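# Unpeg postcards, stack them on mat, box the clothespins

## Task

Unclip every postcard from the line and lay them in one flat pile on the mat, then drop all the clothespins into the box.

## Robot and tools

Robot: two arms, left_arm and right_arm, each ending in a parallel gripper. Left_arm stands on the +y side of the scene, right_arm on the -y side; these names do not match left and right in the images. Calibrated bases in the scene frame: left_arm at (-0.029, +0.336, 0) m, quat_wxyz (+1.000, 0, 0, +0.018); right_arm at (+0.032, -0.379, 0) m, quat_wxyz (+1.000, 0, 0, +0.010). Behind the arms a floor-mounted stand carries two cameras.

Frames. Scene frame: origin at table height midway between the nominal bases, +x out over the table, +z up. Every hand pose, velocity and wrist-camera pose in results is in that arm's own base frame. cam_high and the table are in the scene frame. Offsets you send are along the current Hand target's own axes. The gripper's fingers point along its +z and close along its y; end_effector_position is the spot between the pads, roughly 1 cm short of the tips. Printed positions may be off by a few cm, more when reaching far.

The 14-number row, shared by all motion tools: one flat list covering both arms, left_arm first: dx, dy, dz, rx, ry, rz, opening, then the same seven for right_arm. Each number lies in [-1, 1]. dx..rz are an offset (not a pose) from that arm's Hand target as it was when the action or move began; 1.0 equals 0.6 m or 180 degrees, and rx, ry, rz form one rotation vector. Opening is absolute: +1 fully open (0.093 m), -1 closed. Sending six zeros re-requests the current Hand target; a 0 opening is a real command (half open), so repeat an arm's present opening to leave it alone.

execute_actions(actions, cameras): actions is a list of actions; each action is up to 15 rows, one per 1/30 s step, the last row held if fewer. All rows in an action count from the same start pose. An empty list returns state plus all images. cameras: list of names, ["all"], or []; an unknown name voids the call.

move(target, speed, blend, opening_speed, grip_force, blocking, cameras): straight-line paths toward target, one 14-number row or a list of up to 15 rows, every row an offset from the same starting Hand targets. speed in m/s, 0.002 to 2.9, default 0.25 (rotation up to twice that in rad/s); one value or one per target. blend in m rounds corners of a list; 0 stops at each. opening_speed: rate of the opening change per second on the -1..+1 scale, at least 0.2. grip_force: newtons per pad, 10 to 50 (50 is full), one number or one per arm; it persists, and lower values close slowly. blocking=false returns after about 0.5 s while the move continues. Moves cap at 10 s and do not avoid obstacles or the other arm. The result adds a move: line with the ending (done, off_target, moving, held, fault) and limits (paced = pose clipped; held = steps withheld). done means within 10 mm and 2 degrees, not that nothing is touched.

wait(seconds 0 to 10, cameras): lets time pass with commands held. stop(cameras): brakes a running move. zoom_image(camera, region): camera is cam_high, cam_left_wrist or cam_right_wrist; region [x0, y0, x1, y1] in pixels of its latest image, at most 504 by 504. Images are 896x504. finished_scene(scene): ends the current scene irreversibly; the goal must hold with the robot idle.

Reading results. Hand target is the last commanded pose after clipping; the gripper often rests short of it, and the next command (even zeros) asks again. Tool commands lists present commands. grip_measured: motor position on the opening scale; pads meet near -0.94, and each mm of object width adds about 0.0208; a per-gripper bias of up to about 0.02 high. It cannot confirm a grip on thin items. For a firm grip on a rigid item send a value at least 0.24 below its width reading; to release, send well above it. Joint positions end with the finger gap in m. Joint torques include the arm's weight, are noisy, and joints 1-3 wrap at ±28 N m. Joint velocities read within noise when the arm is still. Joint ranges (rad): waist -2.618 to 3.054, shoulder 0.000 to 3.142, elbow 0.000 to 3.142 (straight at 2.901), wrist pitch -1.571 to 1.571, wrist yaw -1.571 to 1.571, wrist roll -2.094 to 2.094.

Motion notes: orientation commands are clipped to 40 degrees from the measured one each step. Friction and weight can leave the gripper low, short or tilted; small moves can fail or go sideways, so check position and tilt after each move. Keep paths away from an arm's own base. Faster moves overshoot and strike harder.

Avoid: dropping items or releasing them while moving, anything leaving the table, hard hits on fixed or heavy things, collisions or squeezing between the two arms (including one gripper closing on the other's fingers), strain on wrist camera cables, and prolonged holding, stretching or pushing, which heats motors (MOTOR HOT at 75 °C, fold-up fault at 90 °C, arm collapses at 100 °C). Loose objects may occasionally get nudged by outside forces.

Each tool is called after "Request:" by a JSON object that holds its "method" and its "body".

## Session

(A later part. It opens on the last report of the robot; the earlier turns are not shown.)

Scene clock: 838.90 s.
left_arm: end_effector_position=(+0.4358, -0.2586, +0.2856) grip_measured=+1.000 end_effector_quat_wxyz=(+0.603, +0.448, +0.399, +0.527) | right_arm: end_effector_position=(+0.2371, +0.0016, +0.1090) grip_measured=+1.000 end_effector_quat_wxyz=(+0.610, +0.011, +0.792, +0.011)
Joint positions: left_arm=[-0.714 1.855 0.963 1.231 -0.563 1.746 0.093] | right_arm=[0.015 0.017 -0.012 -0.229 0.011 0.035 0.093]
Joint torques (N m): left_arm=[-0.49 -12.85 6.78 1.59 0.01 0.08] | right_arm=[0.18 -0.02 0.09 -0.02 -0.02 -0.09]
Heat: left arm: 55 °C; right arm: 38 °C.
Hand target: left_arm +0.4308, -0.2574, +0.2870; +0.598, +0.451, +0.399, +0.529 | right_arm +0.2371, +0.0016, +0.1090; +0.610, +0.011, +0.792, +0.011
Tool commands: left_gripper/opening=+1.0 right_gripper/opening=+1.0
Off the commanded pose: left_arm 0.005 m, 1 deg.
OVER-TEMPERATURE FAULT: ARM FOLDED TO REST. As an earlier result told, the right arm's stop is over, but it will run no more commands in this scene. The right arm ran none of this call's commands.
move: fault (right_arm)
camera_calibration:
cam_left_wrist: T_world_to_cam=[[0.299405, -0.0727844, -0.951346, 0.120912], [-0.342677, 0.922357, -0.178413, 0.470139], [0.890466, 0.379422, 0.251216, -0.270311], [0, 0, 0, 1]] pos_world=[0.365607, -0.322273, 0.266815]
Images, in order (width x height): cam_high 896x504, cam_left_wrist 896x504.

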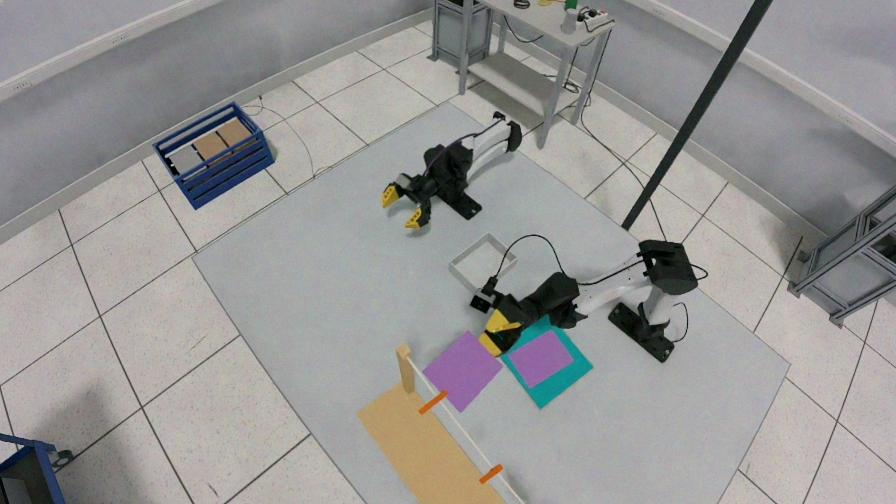

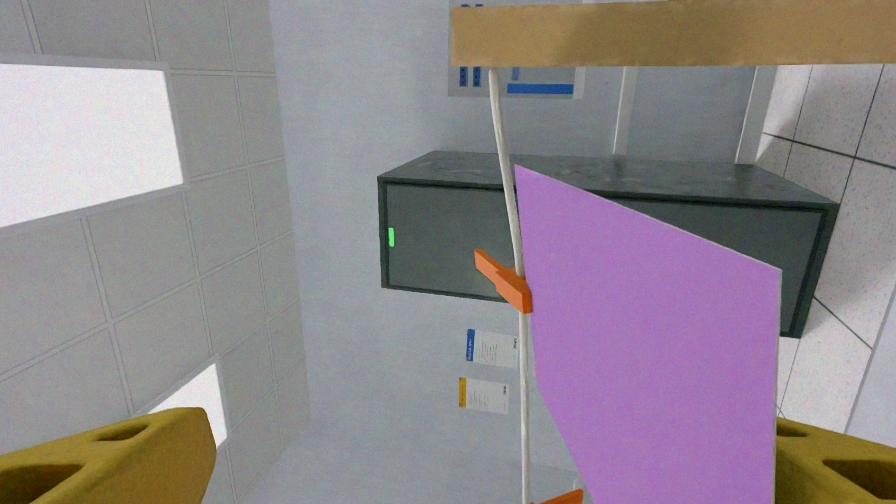

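Request:
{"method": "move", "body": {"target": [[0,-0.05,0,0,0,0,-1,0,0,0,0,0,0,1],[0,-0.05,-0.15,0,0,0,-1,0,0,0,0,0,0,1]], "speed": [0.012,0.08], "opening_speed": 0.8, "cameras": ["cam_left_wrist","cam_high"]}}

Request:
{"method": "zoom_image", "body": {"camera": "cam_high", "region": [400, 280, 600, 450]}}

Scene clock: 861.83 s.
left_arm: end_effector_position=(+0.3604, -0.2545, +0.2158) grip_measured=-0.972 end_effector_quat_wxyz=(+0.579, +0.480, +0.399, +0.525) | right_arm: end_effector_position=(+0.2371, +0.0016, +0.1090) grip_measured=+1.000 end_effector_quat_wxyz=(+0.610, +0.011, +0.792, +0.011)
Joint positions: left_arm=[-0.864 1.854 0.631 1.517 -0.702 1.807 0] | right_arm=[0.015 0.017 -0.012 -0.229 0.011 0.035 0.093]
Joint torques (N m): left_arm=[-0.29 -11.45 5.27 2.3 0.01 0.08] | right_arm=[0.05 -0.06 -0.14 -0.02 -0.04 -0.1]
Heat: left arm: 54 °C; right arm: 38 °C.
Hand target: left_arm +0.3531, -0.2479, +0.2334; +0.598, +0.451, +0.399, +0.529 | right_arm +0.2371, +0.0016, +0.1090; +0.610, +0.011, +0.792, +0.011
Tool commands: left_gripper/opening=-1.0 right_gripper/opening=+1.0
Off the commanded pose: left_arm 0.020 m, 4 deg.
OVER-TEMPERATURE FAULT: ARM FOLDED TO REST. As an earlier result told, the right arm's stop is over, but it will run no more commands in this scene. The right arm ran none of this call's commands.
move: fault (right_arm), off_target (left_arm)
camera_calibration:
cam_left_wrist: T_world_to_cam=[[0.247454, -0.0167149, -0.968755, 0.114186], [-0.347831, 0.931668, -0.104923, 0.416444], [0.904312, 0.362927, 0.224731, -0.190683], [0, 0, 0, 1]] pos_world=[0.289033, -0.316875, 0.197165]
Images, in order (width x height): cam_high 896x504, cam_left_wrist 896x504.

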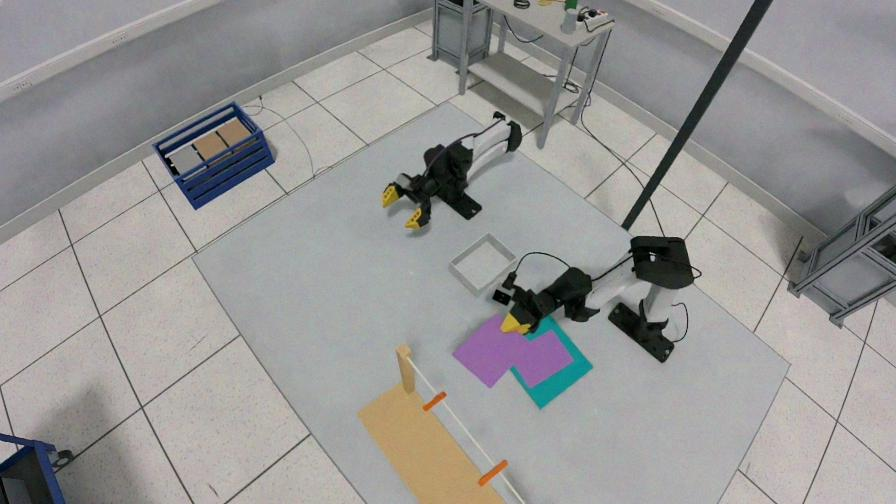

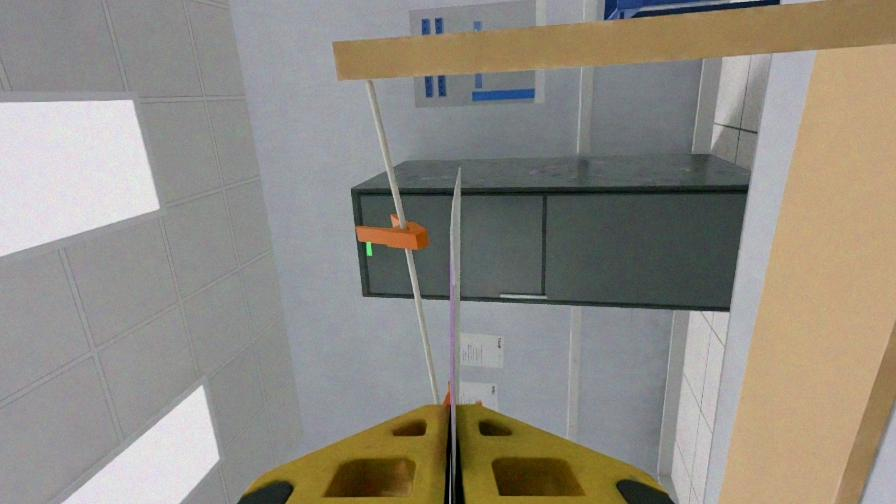

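Scaled by 2.520 from the camera's 896x504 image, which has a finer 1280x720 frame.

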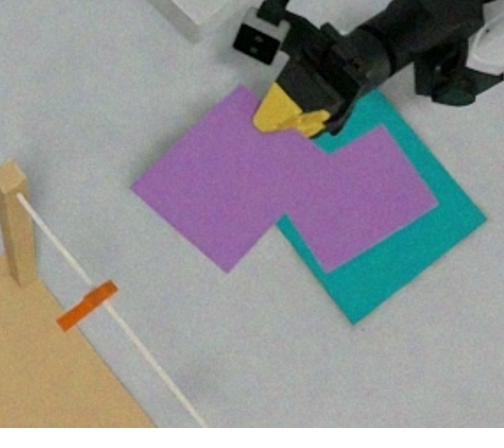

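Request:
{"method": "move", "body": {"target": [[0.0395,0.0593,-0.046,0.1,-0.03,0.005,-1,0,0,0,0,0,0,1],[0.1068,-0.0158,-0.207,0.3096,-0.0769,0.0164,-1,0,0,0,0,0,0,1],[0.0903,-0.1198,-0.298,0.2544,-0.077,0.0095,-1,0,0,0,0,0,0,1]], "speed": [0.2,0.22,0.15], "blend": [0.02,0.02,0], "cameras": ["cam_high"]}}

Request:
{"method": "zoom_image", "body": {"camera": "cam_high", "region": [450, 270, 650, 440]}}

Scene clock: 912.23 s.
left_arm: end_effector_position=(+0.2102, -0.1770, +0.1200) grip_measured=-0.972 end_effector_quat_wxyz=(+0.412, +0.714, +0.489, +0.285) | right_arm: end_effector_position=(+0.2371, +0.0016, +0.1090) grip_measured=+1.000 end_effector_quat_wxyz=(+0.610, +0.011, +0.792, +0.011)
Joint positions: left_arm=[-1.037 0.822 0.345 -0.157 -0.569 1.198 0] | right_arm=[0.015 0.017 -0.012 -0.229 0.011 0.035 0.093]
Joint torques (N m): left_arm=[-0.49 -1.2 7.92 1.72 -0.26 -0.18] | right_arm=[0.14 0.06 -0.16 -0.01 -0.03 -0.11]
Heat: left arm: 51 °C; right arm: 37 °C.
Hand target: left_arm +0.2087, -0.1756, +0.1151; +0.411, +0.712, +0.493, +0.285 | right_arm +0.2371, +0.0016, +0.1090; +0.610, +0.011, +0.792, +0.011
Tool commands: left_gripper/opening=-1.0 right_gripper/opening=+1.0
Off the commanded pose: left_arm 0.005 m, 1 deg.
OVER-TEMPERATURE FAULT: ARM FOLDED TO REST. As an earlier result told, the right arm's stop is over, but it will run no more commands in this scene. The right arm ran none of this call's commands.
move: fault (right_arm)
Images, in order (width x height): cam_high 896x504.

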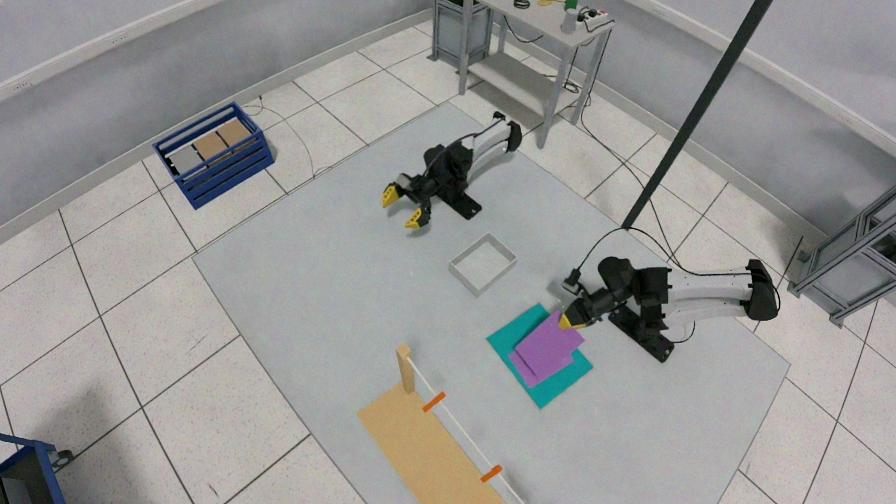

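Scaled by 2.520 from the camera's 896x504 image, which has a finer 1280x720 frame.

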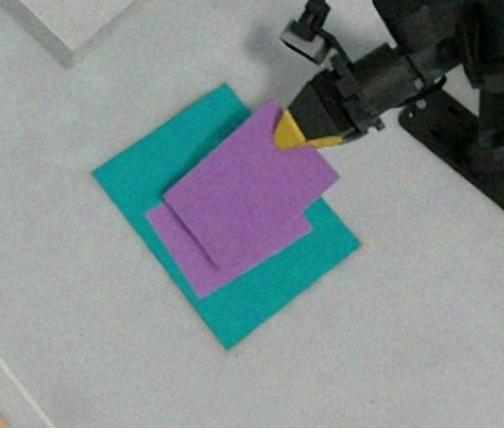

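Request:
{"method": "move", "body": {"target": [[0.0125,-0.079,0.0403,0,0,0,-1,0,0,0,0,0,0,1],[0.0125,-0.079,0.0403,0,0,0,-0.6,0,0,0,0,0,0,1],[0.0125,-0.1078,0.057,0,0,0,-0.6,0,0,0,0,0,0,1],[0.0125,-0.14,-0.0053,0.0833,0,0,-0.6,0,0,0,0,0,0,1],[0.0125,0.006,-0.0897,0.0833,0,0,-0.6,0,0,0,0,0,0,1]], "speed": [0.08,0.08,0.05,0.06,0.12], "opening_speed": 0.6, "cameras": ["cam_left_wrist","cam_high"]}}

Request:
{"method": "zoom_image", "body": {"camera": "cam_high", "region": [450, 270, 650, 440]}}

Scene clock: 941.43 s.
left_arm: end_effector_position=(+0.1705, -0.1484, +0.1368) grip_measured=-0.601 end_effector_quat_wxyz=(+0.305, +0.763, +0.524, +0.225) | right_arm: end_effector_position=(+0.2371, +0.0016, +0.1090) grip_measured=+1.000 end_effector_quat_wxyz=(+0.610, +0.011, +0.792, +0.011)
Joint positions: left_arm=[-1.079 0.766 0.606 -0.785 -0.497 1.022 0.016] | right_arm=[0.015 0.017 -0.012 -0.229 0.011 0.035 0.093]
Joint torques (N m): left_arm=[-0.62 -0.31 11.9 1.2 -0.12 -0.17] | right_arm=[0.06 -0.08 -0.02 -0.04 -0.02 -0.09]
Heat: left arm: 53 °C; right arm: 37 °C.
Hand target: left_arm +0.1694, -0.1528, +0.1451; +0.314, +0.759, +0.526, +0.218 | right_arm +0.2371, +0.0016, +0.1090; +0.610, +0.011, +0.792, +0.011
Tool commands: left_gripper/opening=-0.6 right_gripper/opening=+1.0
Off the commanded pose: left_arm 0.010 m, 1 deg.
OVER-TEMPERATURE FAULT: ARM FOLDED TO REST. As an earlier result told, the right arm's stop is over, but it will run no more commands in this scene. The right arm ran none of this call's commands.
move: fault (right_arm)
camera_calibration:
cam_left_wrist: T_world_to_cam=[[-0.652236, 0.234976, -0.720676, 0.243213], [-0.0409136, 0.938441, 0.343007, 0.13067], [0.756911, 0.253207, -0.602472, 0.0822723], [0, 0, 0, 1]] pos_world=[0.101706, -0.200608, 0.180024]
Images, in order (width x height): cam_high 896x504, cam_left_wrist 896x504.

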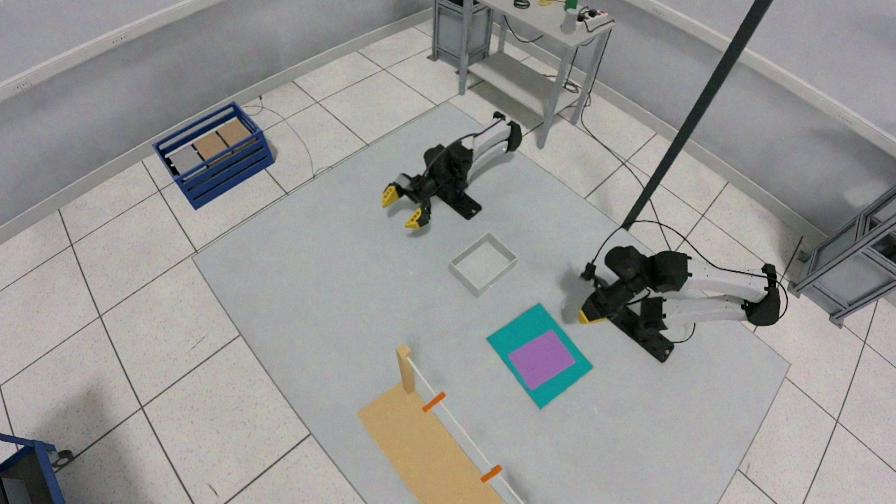

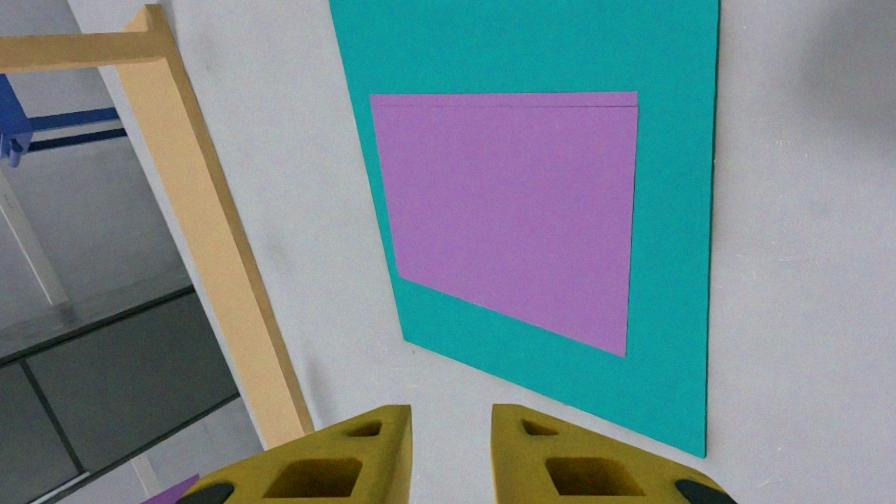

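Scaled by 2.520 from the camera's 896x504 image, which has a finer 1280x720 frame.

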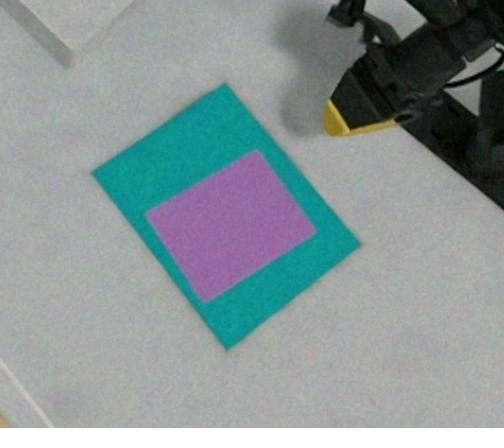

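Request:
{"method": "move", "body": {"target": [[0.2252,0.203,-0.0443,-0.1687,0.0384,-0.01,-0.6,0,0,0,0,0,0,1],[0.5445,0.2848,0.2378,-0.3374,0.0768,-0.0198,1,0,0,0,0,0,0,1]], "speed": [0.3,0.25], "blend": [0.04,0], "cameras": ["cam_left_wrist"]}}

Scene clock: 957.50 s.
left_arm: end_effector_position=(+0.4909, +0.0751, +0.1409) grip_measured=+1.000 end_effector_quat_wxyz=(+0.562, +0.490, +0.451, +0.490) | right_arm: end_effector_position=(+0.2371, +0.0016, +0.1090) grip_measured=+1.000 end_effector_quat_wxyz=(+0.610, +0.011, +0.792, +0.011)
Joint positions: left_arm=[0.28 2.107 0.745 1.484 0.387 1.497 0.093] | right_arm=[0.015 0.017 -0.012 -0.229 0.011 0.035 0.093]
Joint torques (N m): left_arm=[0.43 -9.59 7.92 2.81 0.09 -0.2] | right_arm=[-0.02 -0.02 -0.05 0 -0.05 -0.11]
Heat: left arm: 57 °C; right arm: 37 °C.
Hand target: left_arm +0.4918, +0.0750, +0.1651; +0.598, +0.451, +0.399, +0.529 | right_arm +0.2371, +0.0016, +0.1090; +0.610, +0.011, +0.792, +0.011
Tool commands: left_gripper/opening=+1.0 right_gripper/opening=+1.0
Off the commanded pose: left_arm 0.024 m, 10 deg.
OVER-TEMPERATURE FAULT: ARM FOLDED TO REST. As an earlier result told, the right arm's stop is over, but it will run no more commands in this scene. The right arm ran none of this call's commands.
joint sent to its limit (left arm) — joint 4 (wrist pitch), upper limit. The joint targets are off in orientation, not in position.
move: fault (right_arm), off_target (left_arm); target 2's new opening was sent with left_arm's hand 0.024 m and 10 deg from that target
camera_calibration:
cam_left_wrist: T_world_to_cam=[[0.131588, -0.067045, -0.989035, 0.0783404], [-0.378276, 0.918817, -0.112613, 0.163947], [0.916292, 0.388947, 0.0955435, -0.401049], [0, 0, 0, 1]] pos_world=[0.419187, 0.0106019, 0.134262]
Images, in order (width x height): cam_left_wrist 896x504.

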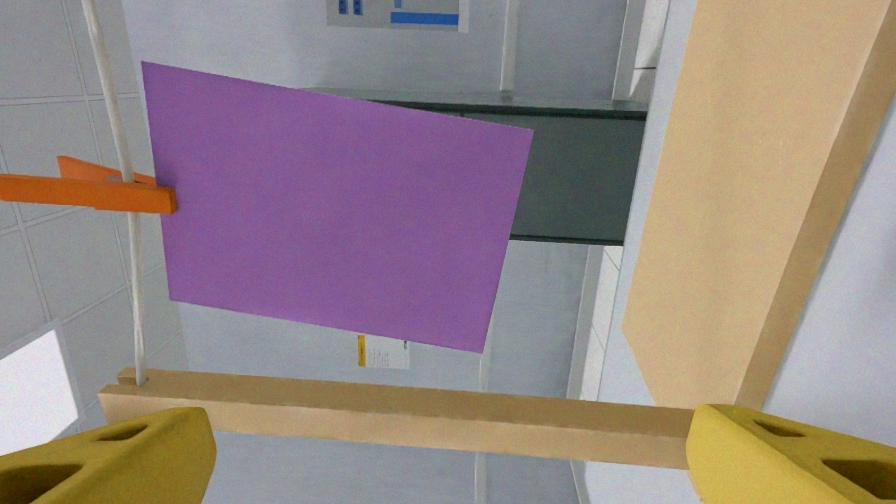

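Request:
{"method": "move", "body": {"target": [[0.0255,0.005,0.0017,0,0,0,1,0,0,0,0,0,0,1],[0.0288,-0.0535,0.2042,0,0,0,1,0,0,0,0,0,0,1],[0.0288,-0.0157,0.2053,0,0,0,1,0,0,0,0,0,0,1],[0.0288,0.0285,0.1158,0,0,0,1,0,0,0,0,0,0,1],[0.0288,0.0952,0.0457,0,0,0,1,0,0,0,0,0,0,1],[0.0288,0.1682,0.0172,0,0,0,1,0,0,0,0,0,0,1],[0.0288,0.2077,0.013,0,0,0,1,0,0,0,0,0,0,1]], "speed": [0.08,0.08,0.07,0.07,0.07,0.07,0.07], "blend": [0.01,0,0.008,0.01,0.01,0.01,0], "cameras": ["cam_left_wrist","cam_high"]}}

Scene clock: 998.33 s.
left_arm: end_effector_position=(+0.4717, +0.0952, +0.2862) grip_measured=+1.000 end_effector_quat_wxyz=(+0.594, +0.451, +0.395, +0.536) | right_arm: end_effector_position=(+0.2371, +0.0016, +0.1090) grip_measured=+1.000 end_effector_quat_wxyz=(+0.610, +0.011, +0.792, +0.011)
Joint positions: left_arm=[0.352 1.74 0.823 1.234 0.449 1.444 0.093] | right_arm=[0.015 0.017 -0.012 -0.229 0.011 0.035 0.093]
Joint torques (N m): left_arm=[0.99 -11.26 6.91 1.55 0.06 -0.19] | right_arm=[0.05 -0.02 -0.06 -0.02 -0.04 -0.12]
Heat: left arm: 54 °C; right arm: 37 °C.
Hand target: left_arm +0.4672, +0.0955, +0.2869; +0.598, +0.451, +0.399, +0.529 | right_arm +0.2371, +0.0016, +0.1090; +0.610, +0.011, +0.792, +0.011
Tool commands: left_gripper/opening=+1.0 right_gripper/opening=+1.0
Off the commanded pose: left_arm 0.005 m, 1 deg.
OVER-TEMPERATURE FAULT: ARM FOLDED TO REST. As an earlier result told, the right arm's stop is over, but it will run no more commands in this scene. The right arm ran none of this call's commands.
move: fault (right_arm)
camera_calibration:
cam_left_wrist: T_world_to_cam=[[0.303366, -0.0462227, -0.951752, 0.13223], [-0.354744, 0.921546, -0.157828, 0.156155], [0.884379, 0.385508, 0.263168, -0.437754], [0, 0, 0, 1]] pos_world=[0.402421, 0.0309651, 0.265699]
Images, in order (width x height): cam_high 896x504, cam_left_wrist 896x504.

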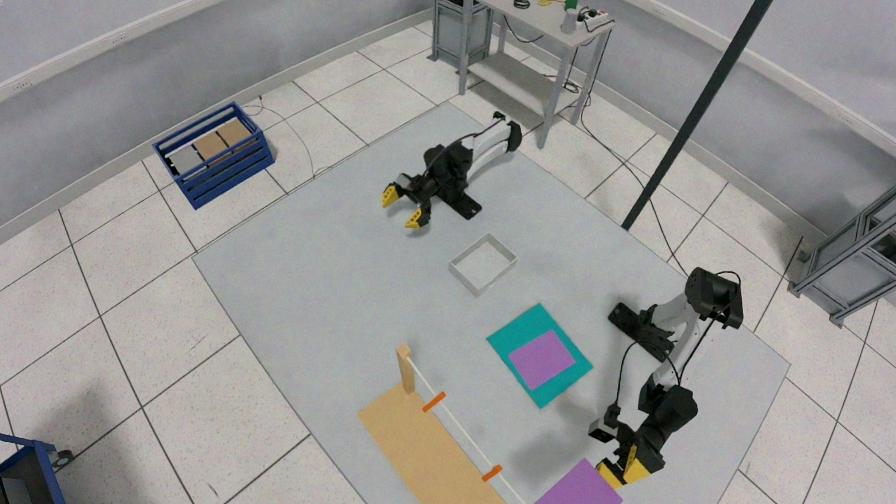

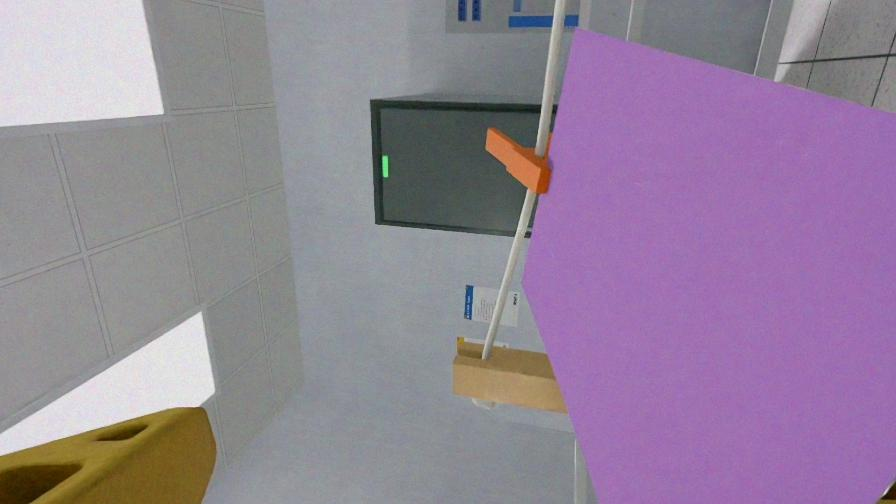

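Request:
{"method": "move", "body": {"target": [[0,-0.05,0,0,0,0,-1,0,0,0,0,0,0,1],[0,-0.05,-0.15,0,0,0,-1,0,0,0,0,0,0,1]], "speed": [0.012,0.08], "opening_speed": 0.8, "cameras": ["cam_left_wrist","cam_high"]}}

Request:
{"method": "zoom_image", "body": {"camera": "cam_high", "region": [470, 330, 680, 504]}}

Scene clock: 1011.40 s.
left_arm: end_effector_position=(+0.4006, +0.1054, +0.2139) grip_measured=-0.972 end_effector_quat_wxyz=(+0.588, +0.465, +0.429, +0.505) | right_arm: end_effector_position=(+0.2371, +0.0016, +0.1090) grip_measured=+1.000 end_effector_quat_wxyz=(+0.610, +0.011, +0.792, +0.011)
Joint positions: left_arm=[0.484 1.72 0.48 1.482 0.586 1.399 0] | right_arm=[0.015 0.017 -0.012 -0.229 0.011 0.035 0.093]
Joint torques (N m): left_arm=[1.51 -9.2 4.67 2.57 0 -0.21] | right_arm=[0.2 -0.12 -0.03 -0.06 -0.03 -0.12]
Heat: left arm: 54 °C; right arm: 37 °C.
Hand target: left_arm +0.3896, +0.1050, +0.2333; +0.598, +0.451, +0.399, +0.530 | right_arm +0.2371, +0.0016, +0.1090; +0.610, +0.011, +0.792, +0.011
Tool commands: left_gripper/opening=-1.0 right_gripper/opening=+1.0
Off the commanded pose: left_arm 0.022 m, 5 deg.
OVER-TEMPERATURE FAULT: ARM FOLDED TO REST. As an earlier result told, the right arm's stop is over, but it will run no more commands in this scene. The right arm ran none of this call's commands.
move: fault (right_arm), off_target (left_arm)
camera_calibration:
cam_left_wrist: T_world_to_cam=[[0.217356, -0.0860552, -0.972291, 0.128477], [-0.359282, 0.919119, -0.161667, 0.11293], [0.907564, 0.384466, 0.168858, -0.348834], [0, 0, 0, 1]] pos_world=[0.329238, 0.0413747, 0.202078]
Images, in order (width x height): cam_high 896x504, cam_left_wrist 896x504.

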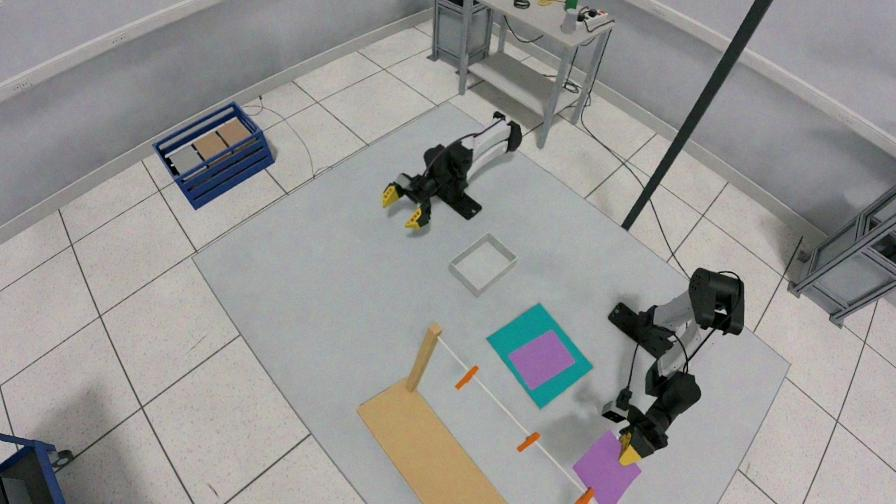

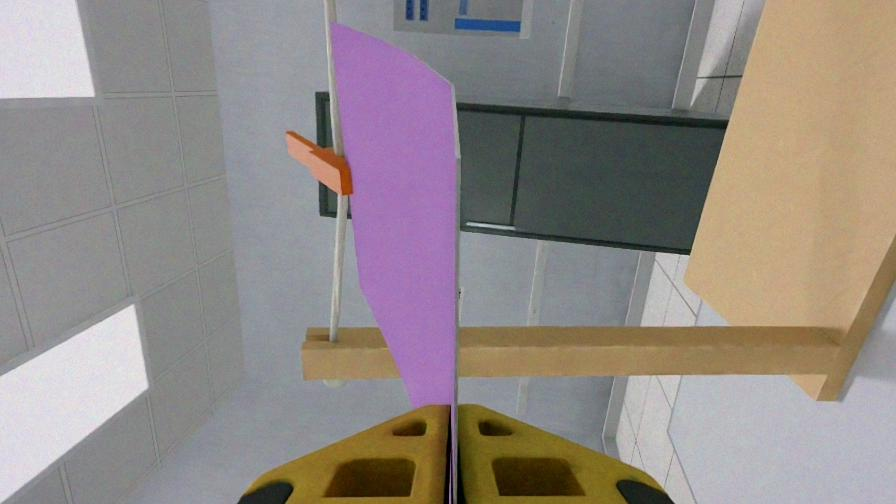

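Scaled by 2.400 from the camera's 896x504 image, which has a finer 1280x720 frame.

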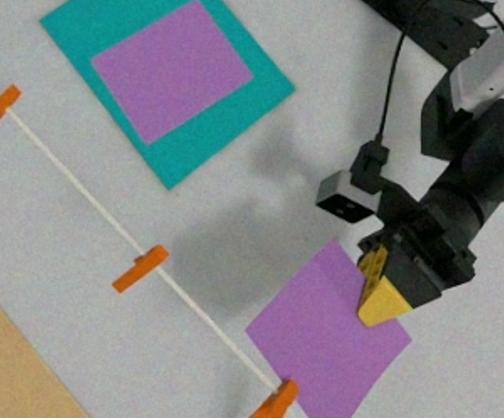

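Request:
{"method": "move", "body": {"target": [0,0,0.117,0,0,0,-1,0,0,0,0,0,0,1], "speed": 0.04, "cameras": ["cam_left_wrist","cam_high"]}}

Request:
{"method": "zoom_image", "body": {"camera": "cam_high", "region": [340, 310, 680, 504]}}

Scene clock: 1050.93 s.
left_arm: end_effector_position=(+0.4515, +0.0991, +0.2525) grip_measured=-0.972 end_effector_quat_wxyz=(+0.598, +0.446, +0.403, +0.530) | right_arm: end_effector_position=(+0.2371, +0.0016, +0.1090) grip_measured=+1.000 end_effector_quat_wxyz=(+0.610, +0.011, +0.792, +0.011)
Joint positions: left_arm=[0.382 1.784 0.698 1.403 0.472 1.412 0] | right_arm=[0.015 0.017 -0.012 -0.229 0.011 0.035 0.093]
Joint torques (N m): left_arm=[-0.5 -7.8 9.24 1.58 -0.04 0.09] | right_arm=[0.06 -0.06 -0.06 0 -0.03 -0.14]
Heat: left arm: 52 °C; right arm: 36 °C.
Hand target: left_arm +0.4566, +0.0968, +0.2527; +0.598, +0.451, +0.399, +0.530 | right_arm +0.2371, +0.0016, +0.1090; +0.610, +0.011, +0.792, +0.011
Tool commands: left_gripper/opening=-1.0 right_gripper/opening=+1.0
Off the commanded pose: left_arm 0.006 m, 1 deg.
OVER-TEMPERATURE FAULT: ARM FOLDED TO REST. As an earlier result told, the right arm's stop is over, but it will run no more commands in this scene. The right arm ran none of this call's commands.
move: fault (right_arm)
camera_calibration:
cam_left_wrist: T_world_to_cam=[[0.296865, -0.069198, -0.952409, 0.111813], [-0.355737, 0.917566, -0.17755, 0.14587], [0.886184, 0.391516, 0.247777, -0.410186], [0, 0, 0, 1]] pos_world=[0.382199, 0.0344864, 0.234025]
Images, in order (width x height): cam_high 896x504, cam_left_wrist 896x504.

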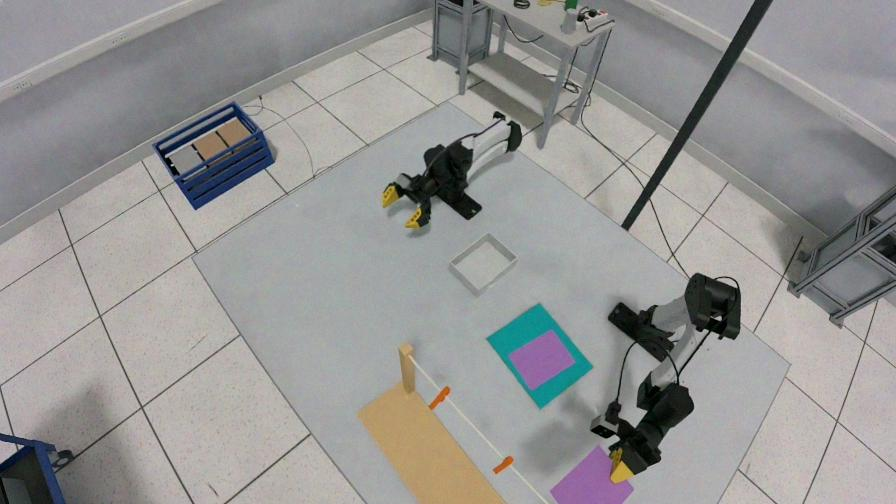

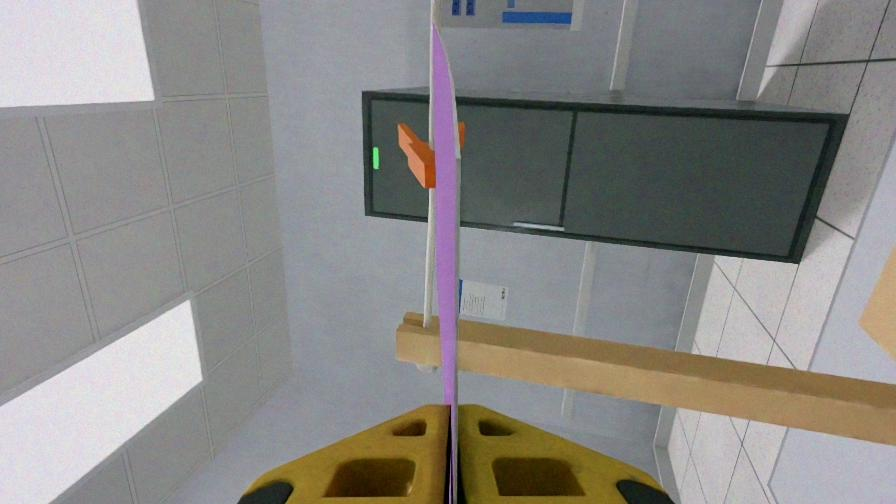

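Scaled by 1.482 from the camera's 896x504 image, which has a finer 1280x720 frame.

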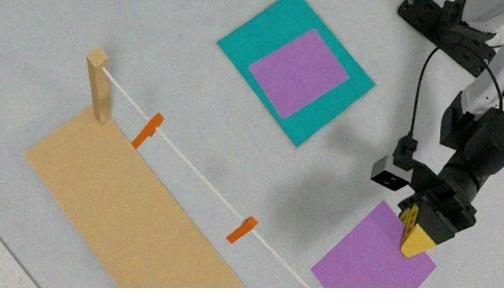

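Request:
{"method": "move", "body": {"target": [[0,0,0.025,0,0,0,-1,0,0,0,0,0,0,1],[0,0,-0.17,0,0,0,-1,0,0,0,0,0,0,1]], "speed": [0.05,0.9], "cameras": ["cam_left_wrist","cam_high"]}}

Request:
{"method": "zoom_image", "body": {"camera": "cam_high", "region": [340, 310, 680, 504]}}

Scene clock: 1068.70 s.
left_arm: end_effector_position=(+0.3686, +0.1125, +0.2017) grip_measured=-0.972 end_effector_quat_wxyz=(+0.579, +0.468, +0.448, +0.496) | right_arm: end_effector_position=(+0.2371, +0.0016, +0.1090) grip_measured=+1.000 end_effector_quat_wxyz=(+0.610, +0.011, +0.792, +0.011)
Joint positions: left_arm=[0.566 1.647 0.369 1.482 0.654 1.39 0] | right_arm=[0.015 0.017 -0.012 -0.229 0.011 0.035 0.093]
Joint torques (N m): left_arm=[0.99 -8.25 4.93 2.66 0.07 -0.19] | right_arm=[0.08 0.08 -0.08 -0.01 -0.02 -0.08]
Heat: left arm: 51 °C; right arm: 36 °C.
Hand target: left_arm +0.3592, +0.1086, +0.2245; +0.598, +0.451, +0.399, +0.529 | right_arm +0.2371, +0.0016, +0.1090; +0.610, +0.011, +0.792, +0.011
Tool commands: left_gripper/opening=-1.0 right_gripper/opening=+1.0
Off the commanded pose: left_arm 0.025 m, 7 deg.
OVER-TEMPERATURE FAULT: ARM FOLDED TO REST. As an earlier result told, the right arm's stop is over, but it will run no more commands in this scene. The right arm ran none of this call's commands.
joint sent to its limit (left arm) — joint 4 (wrist pitch), upper limit. The joint targets still meet the commanded pose.
move: fault (right_arm), off_target (left_arm)
camera_calibration:
cam_left_wrist: T_world_to_cam=[[0.178122, -0.0981444, -0.979102, 0.141387], [-0.378175, 0.911768, -0.160194, 0.100433], [0.908436, 0.398806, 0.12529, -0.313642], [0, 0, 0, 1]] pos_world=[0.29772, 0.0473872, 0.193817]
Images, in order (width x height): cam_high 896x504, cam_left_wrist 896x504.

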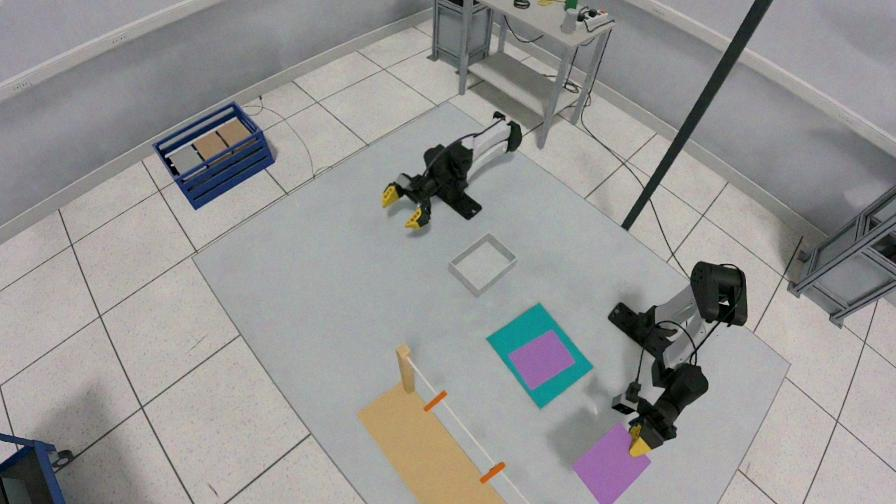

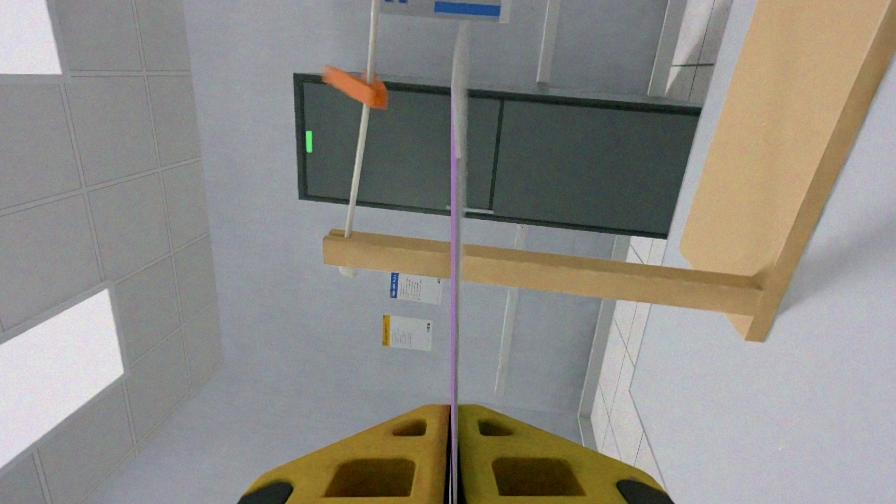

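Scaled by 1.482 from the camera's 896x504 image, which has a finer 1280x720 frame.

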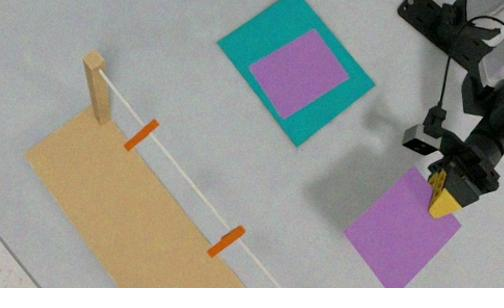

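Request:
{"method": "move", "body": {"target": [[-0.1525,0.0492,-0.0175,0.09,0,0,-1,0,0,0,0,0,0,1],[-0.3672,-0.0172,-0.1488,0.2555,-0.0113,0.0014,-1,0,0,0,0,0,0,1],[-0.4523,-0.123,-0.2337,0.2555,-0.0113,0.0014,-1,0,0,0,0,0,0,1]], "speed": [0.2,0.22,0.15], "blend": [0.02,0.02,0], "cameras": ["cam_high"]}}

Request:
{"method": "zoom_image", "body": {"camera": "cam_high", "region": [450, 270, 650, 440]}}

Scene clock: 1103.60 s.
left_arm: end_effector_position=(+0.2136, -0.1475, +0.1184) grip_measured=-0.972 end_effector_quat_wxyz=(+0.380, +0.661, +0.559, +0.324) | right_arm: end_effector_position=(+0.2371, +0.0016, +0.1090) grip_measured=+1.000 end_effector_quat_wxyz=(+0.610, +0.011, +0.792, +0.011)
Joint positions: left_arm=[-1.058 0.83 0.368 -0.285 -0.741 1.016 0] | right_arm=[0.015 0.017 -0.012 -0.229 0.011 0.035 0.093]
Joint torques (N m): left_arm=[-0.49 -0.68 8.23 1.57 -0.36 -0.19] | right_arm=[0.03 -0.02 -0.03 -0.01 -0.01 -0.09]
Heat: left arm: 52 °C; right arm: 36 °C.
Hand target: left_arm +0.2127, -0.1468, +0.1149; +0.380, +0.658, +0.563, +0.325 | right_arm +0.2371, +0.0016, +0.1090; +0.610, +0.011, +0.792, +0.011
Tool commands: left_gripper/opening=-1.0 right_gripper/opening=+1.0
Off the commanded pose: left_arm 0.004 m, 0 deg.
OVER-TEMPERATURE FAULT: ARM FOLDED TO REST. As an earlier result told, the right arm's stop is over, but it will run no more commands in this scene. The right arm ran none of this call's commands.
move: fault (right_arm)
Images, in order (width x height): cam_high 896x504.

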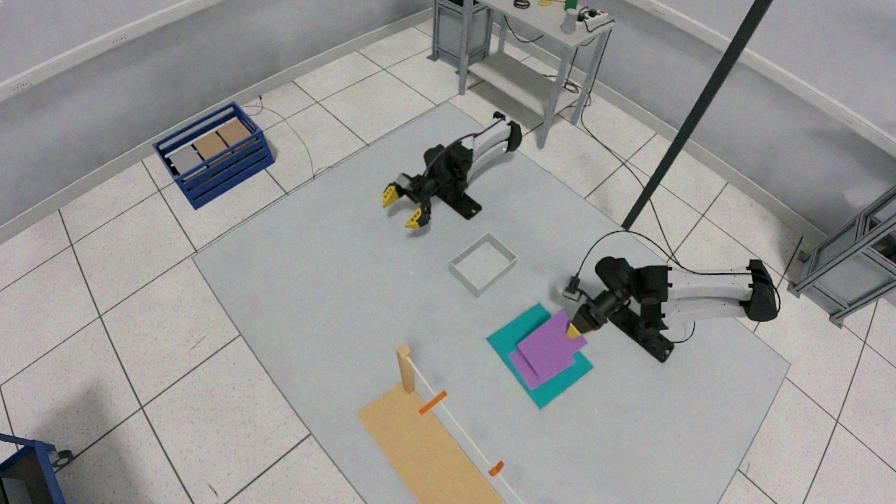

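Scaled by 2.520 from the camera's 896x504 image, which has a finer 1280x720 frame.

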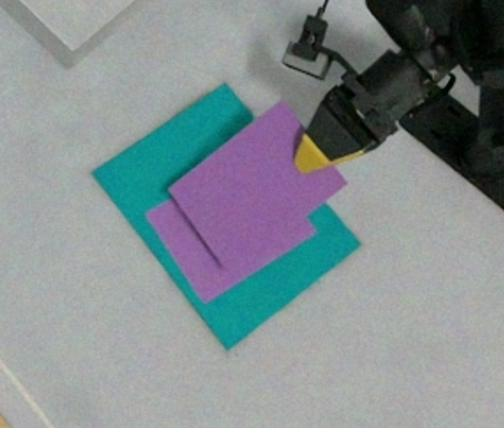

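Request:
{"method": "move", "body": {"target": [[0.005,-0.0725,0.0517,0,0,0,-1,0,0,0,0,0,0,1],[0.005,-0.0725,0.0517,0,0,0,-0.6,0,0,0,0,0,0,1],[0.005,-0.1013,0.0683,0,0,0,-0.6,0,0,0,0,0,0,1],[0.005,-0.1363,0.0077,0,-0.077,0.0444,-0.6,0,0,0,0,0,0,1],[0.005,0.0125,-0.0783,0,-0.077,0.0444,-0.6,0,0,0,0,0,0,1]], "speed": [0.08,0.08,0.05,0.06,0.12], "opening_speed": 0.6, "cameras": ["cam_left_wrist","cam_high"]}}

Request:
{"method": "zoom_image", "body": {"camera": "cam_high", "region": [450, 270, 650, 440]}}

Scene clock: 1153.57 s.
left_arm: end_effector_position=(+0.1782, -0.1350, +0.1337) grip_measured=-0.601 end_effector_quat_wxyz=(+0.411, +0.731, +0.472, +0.272) | right_arm: end_effector_position=(+0.2371, +0.0016, +0.1090) grip_measured=+1.000 end_effector_quat_wxyz=(+0.610, +0.011, +0.792, +0.011)
Joint positions: left_arm=[-1.033 0.437 0.351 -0.549 -0.522 1.23 0.016] | right_arm=[0.015 0.017 -0.012 -0.229 0.011 0.035 0.093]
Joint torques (N m): left_arm=[-0.62 0.79 12.44 1.55 -0.09 0.05] | right_arm=[0.18 -0.05 -0.03 -0.01 0.03 -0.09]
Heat: left arm: 52 °C; right arm: 36 °C.
Hand target: left_arm +0.1767, -0.1381, +0.1449; +0.422, +0.730, +0.465, +0.269 | right_arm +0.2371, +0.0016, +0.1090; +0.610, +0.011, +0.792, +0.011
Tool commands: left_gripper/opening=-0.6 right_gripper/opening=+1.0
Off the commanded pose: left_arm 0.012 m, 1 deg.
OVER-TEMPERATURE FAULT: ARM FOLDED TO REST. As an earlier result told, the right arm's stop is over, but it will run no more commands in this scene. The right arm ran none of this call's commands.
move: fault (right_arm), off_target (left_arm)
camera_calibration:
cam_left_wrist: T_world_to_cam=[[-0.454824, 0.184617, -0.871236, 0.220965], [-0.0427946, 0.972617, 0.22844, 0.139706], [0.889552, 0.141184, -0.434469, 0.00999401], [0, 0, 0, 1]] pos_world=[0.0975886, -0.178085, 0.16494]
Images, in order (width x height): cam_high 896x504, cam_left_wrist 896x504.

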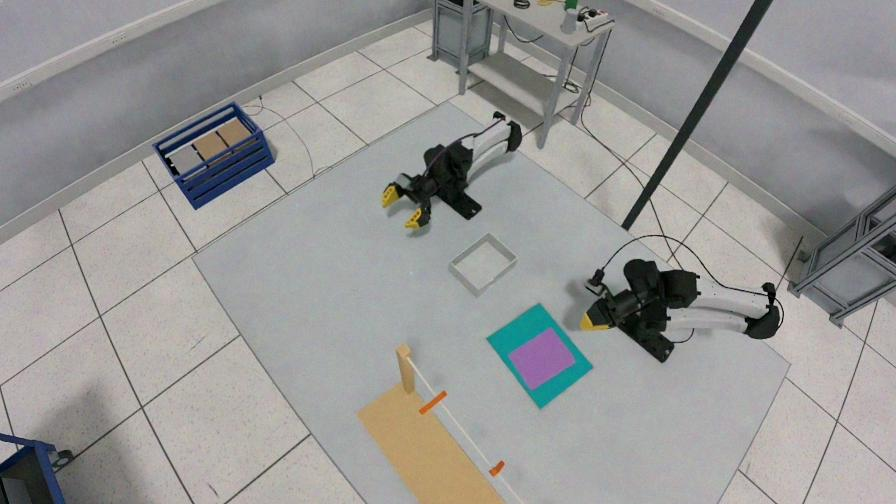

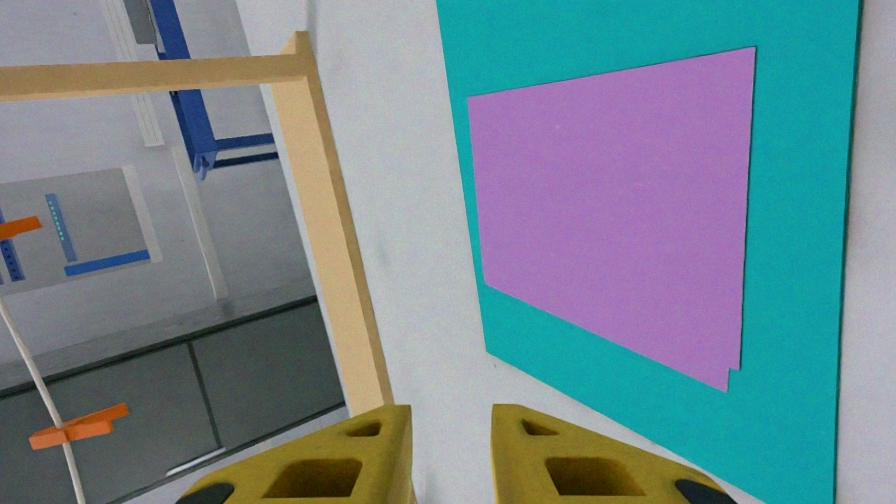

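Scaled by 2.520 from the camera's 896x504 image, which has a finer 1280x720 frame.

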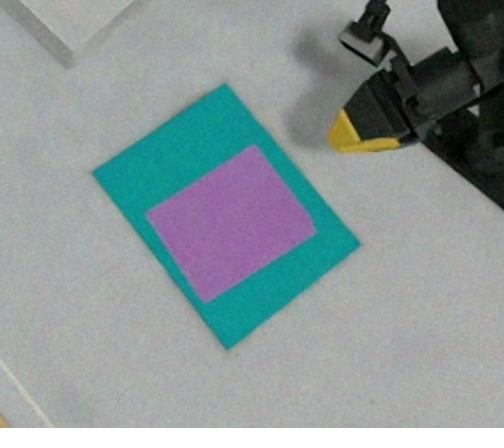

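Request:
{"method": "move", "body": {"target": [[0.1443,0.2602,0.0338,-0.0827,0.0488,-0.0131,-0.6,0,0,0,0,0,0,1],[0.3055,0.4053,0.235,-0.1654,0.0977,-0.0262,1,0,0,0,0,0,0,1]], "speed": [0.25,0.25], "blend": [0.04,0], "cameras": ["cam_left_wrist"]}}

Request:
{"method": "zoom_image", "body": {"camera": "cam_left_wrist", "region": [320, 160, 640, 340]}}

Scene clock: 1187.83 s.
left_arm: end_effector_position=(+0.4692, -0.0744, +0.2723) grip_measured=+1.000 end_effector_quat_wxyz=(+0.520, +0.536, +0.477, +0.464) | right_arm: end_effector_position=(+0.2371, +0.0016, +0.1090) grip_measured=+1.000 end_effector_quat_wxyz=(+0.610, +0.011, +0.792, +0.011)
Joint positions: left_arm=[-0.18 1.496 0.859 0.607 -0.065 1.57 0.093] | right_arm=[0.015 0.017 -0.012 -0.229 0.011 0.035 0.093]
Joint torques (N m): left_arm=[0.8 -6.8 12.83 2.01 0.15 -0.02] | right_arm=[0.09 0.08 -0.14 -0.03 -0.04 -0.12]
Heat: left arm: 57 °C; right arm: 36 °C.
Hand target: left_arm +0.4750, -0.0747, +0.2850; +0.529, +0.529, +0.469, +0.469 | right_arm +0.2371, +0.0016, +0.1090; +0.610, +0.011, +0.792, +0.011
Tool commands: left_gripper/opening=+1.0 right_gripper/opening=+1.0
Off the commanded pose: left_arm 0.014 m, 2 deg.
OVER-TEMPERATURE FAULT: ARM FOLDED TO REST. As an earlier result told, the right arm's stop is over, but it will run no more commands in this scene. The right arm ran none of this call's commands.
move: fault (right_arm), off_target (left_arm); target 2's new opening was sent with left_arm's hand 0.014 m and 2 deg from that target
camera_calibration:
cam_left_wrist: T_world_to_cam=[[-0.00522855, -0.0228663, -0.999725, 0.27148], [-0.383405, 0.923383, -0.019115, 0.285132], [0.923566, 0.383199, -0.013595, -0.30978], [0, 0, 0, 1]] pos_world=[0.396842, -0.138371, 0.272644]
Images, in order (width x height): cam_left_wrist 896x504.

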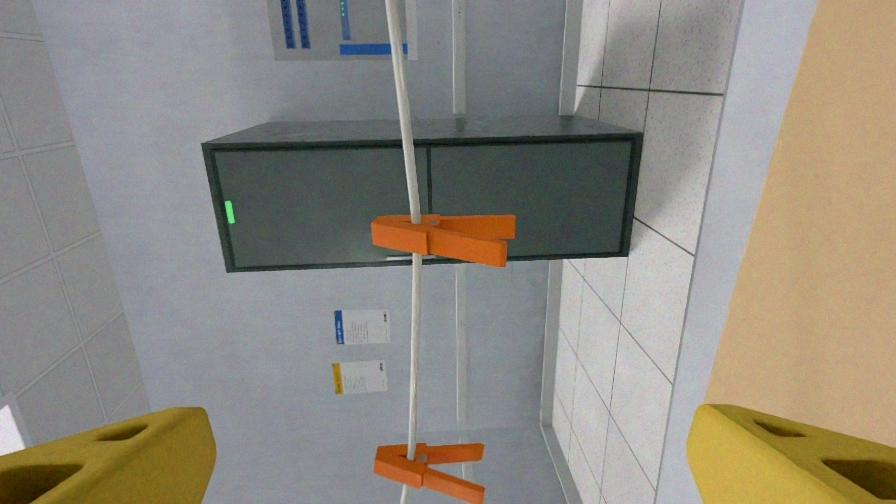

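Scaled by 1.575 from the camera's 896x504 image, which has a finer 1280x720 frame.

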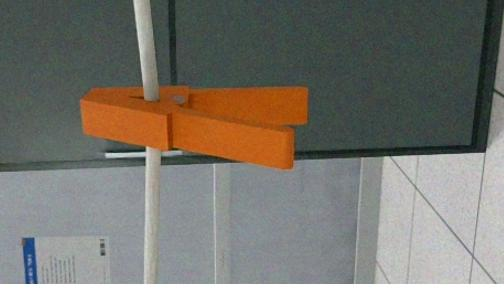

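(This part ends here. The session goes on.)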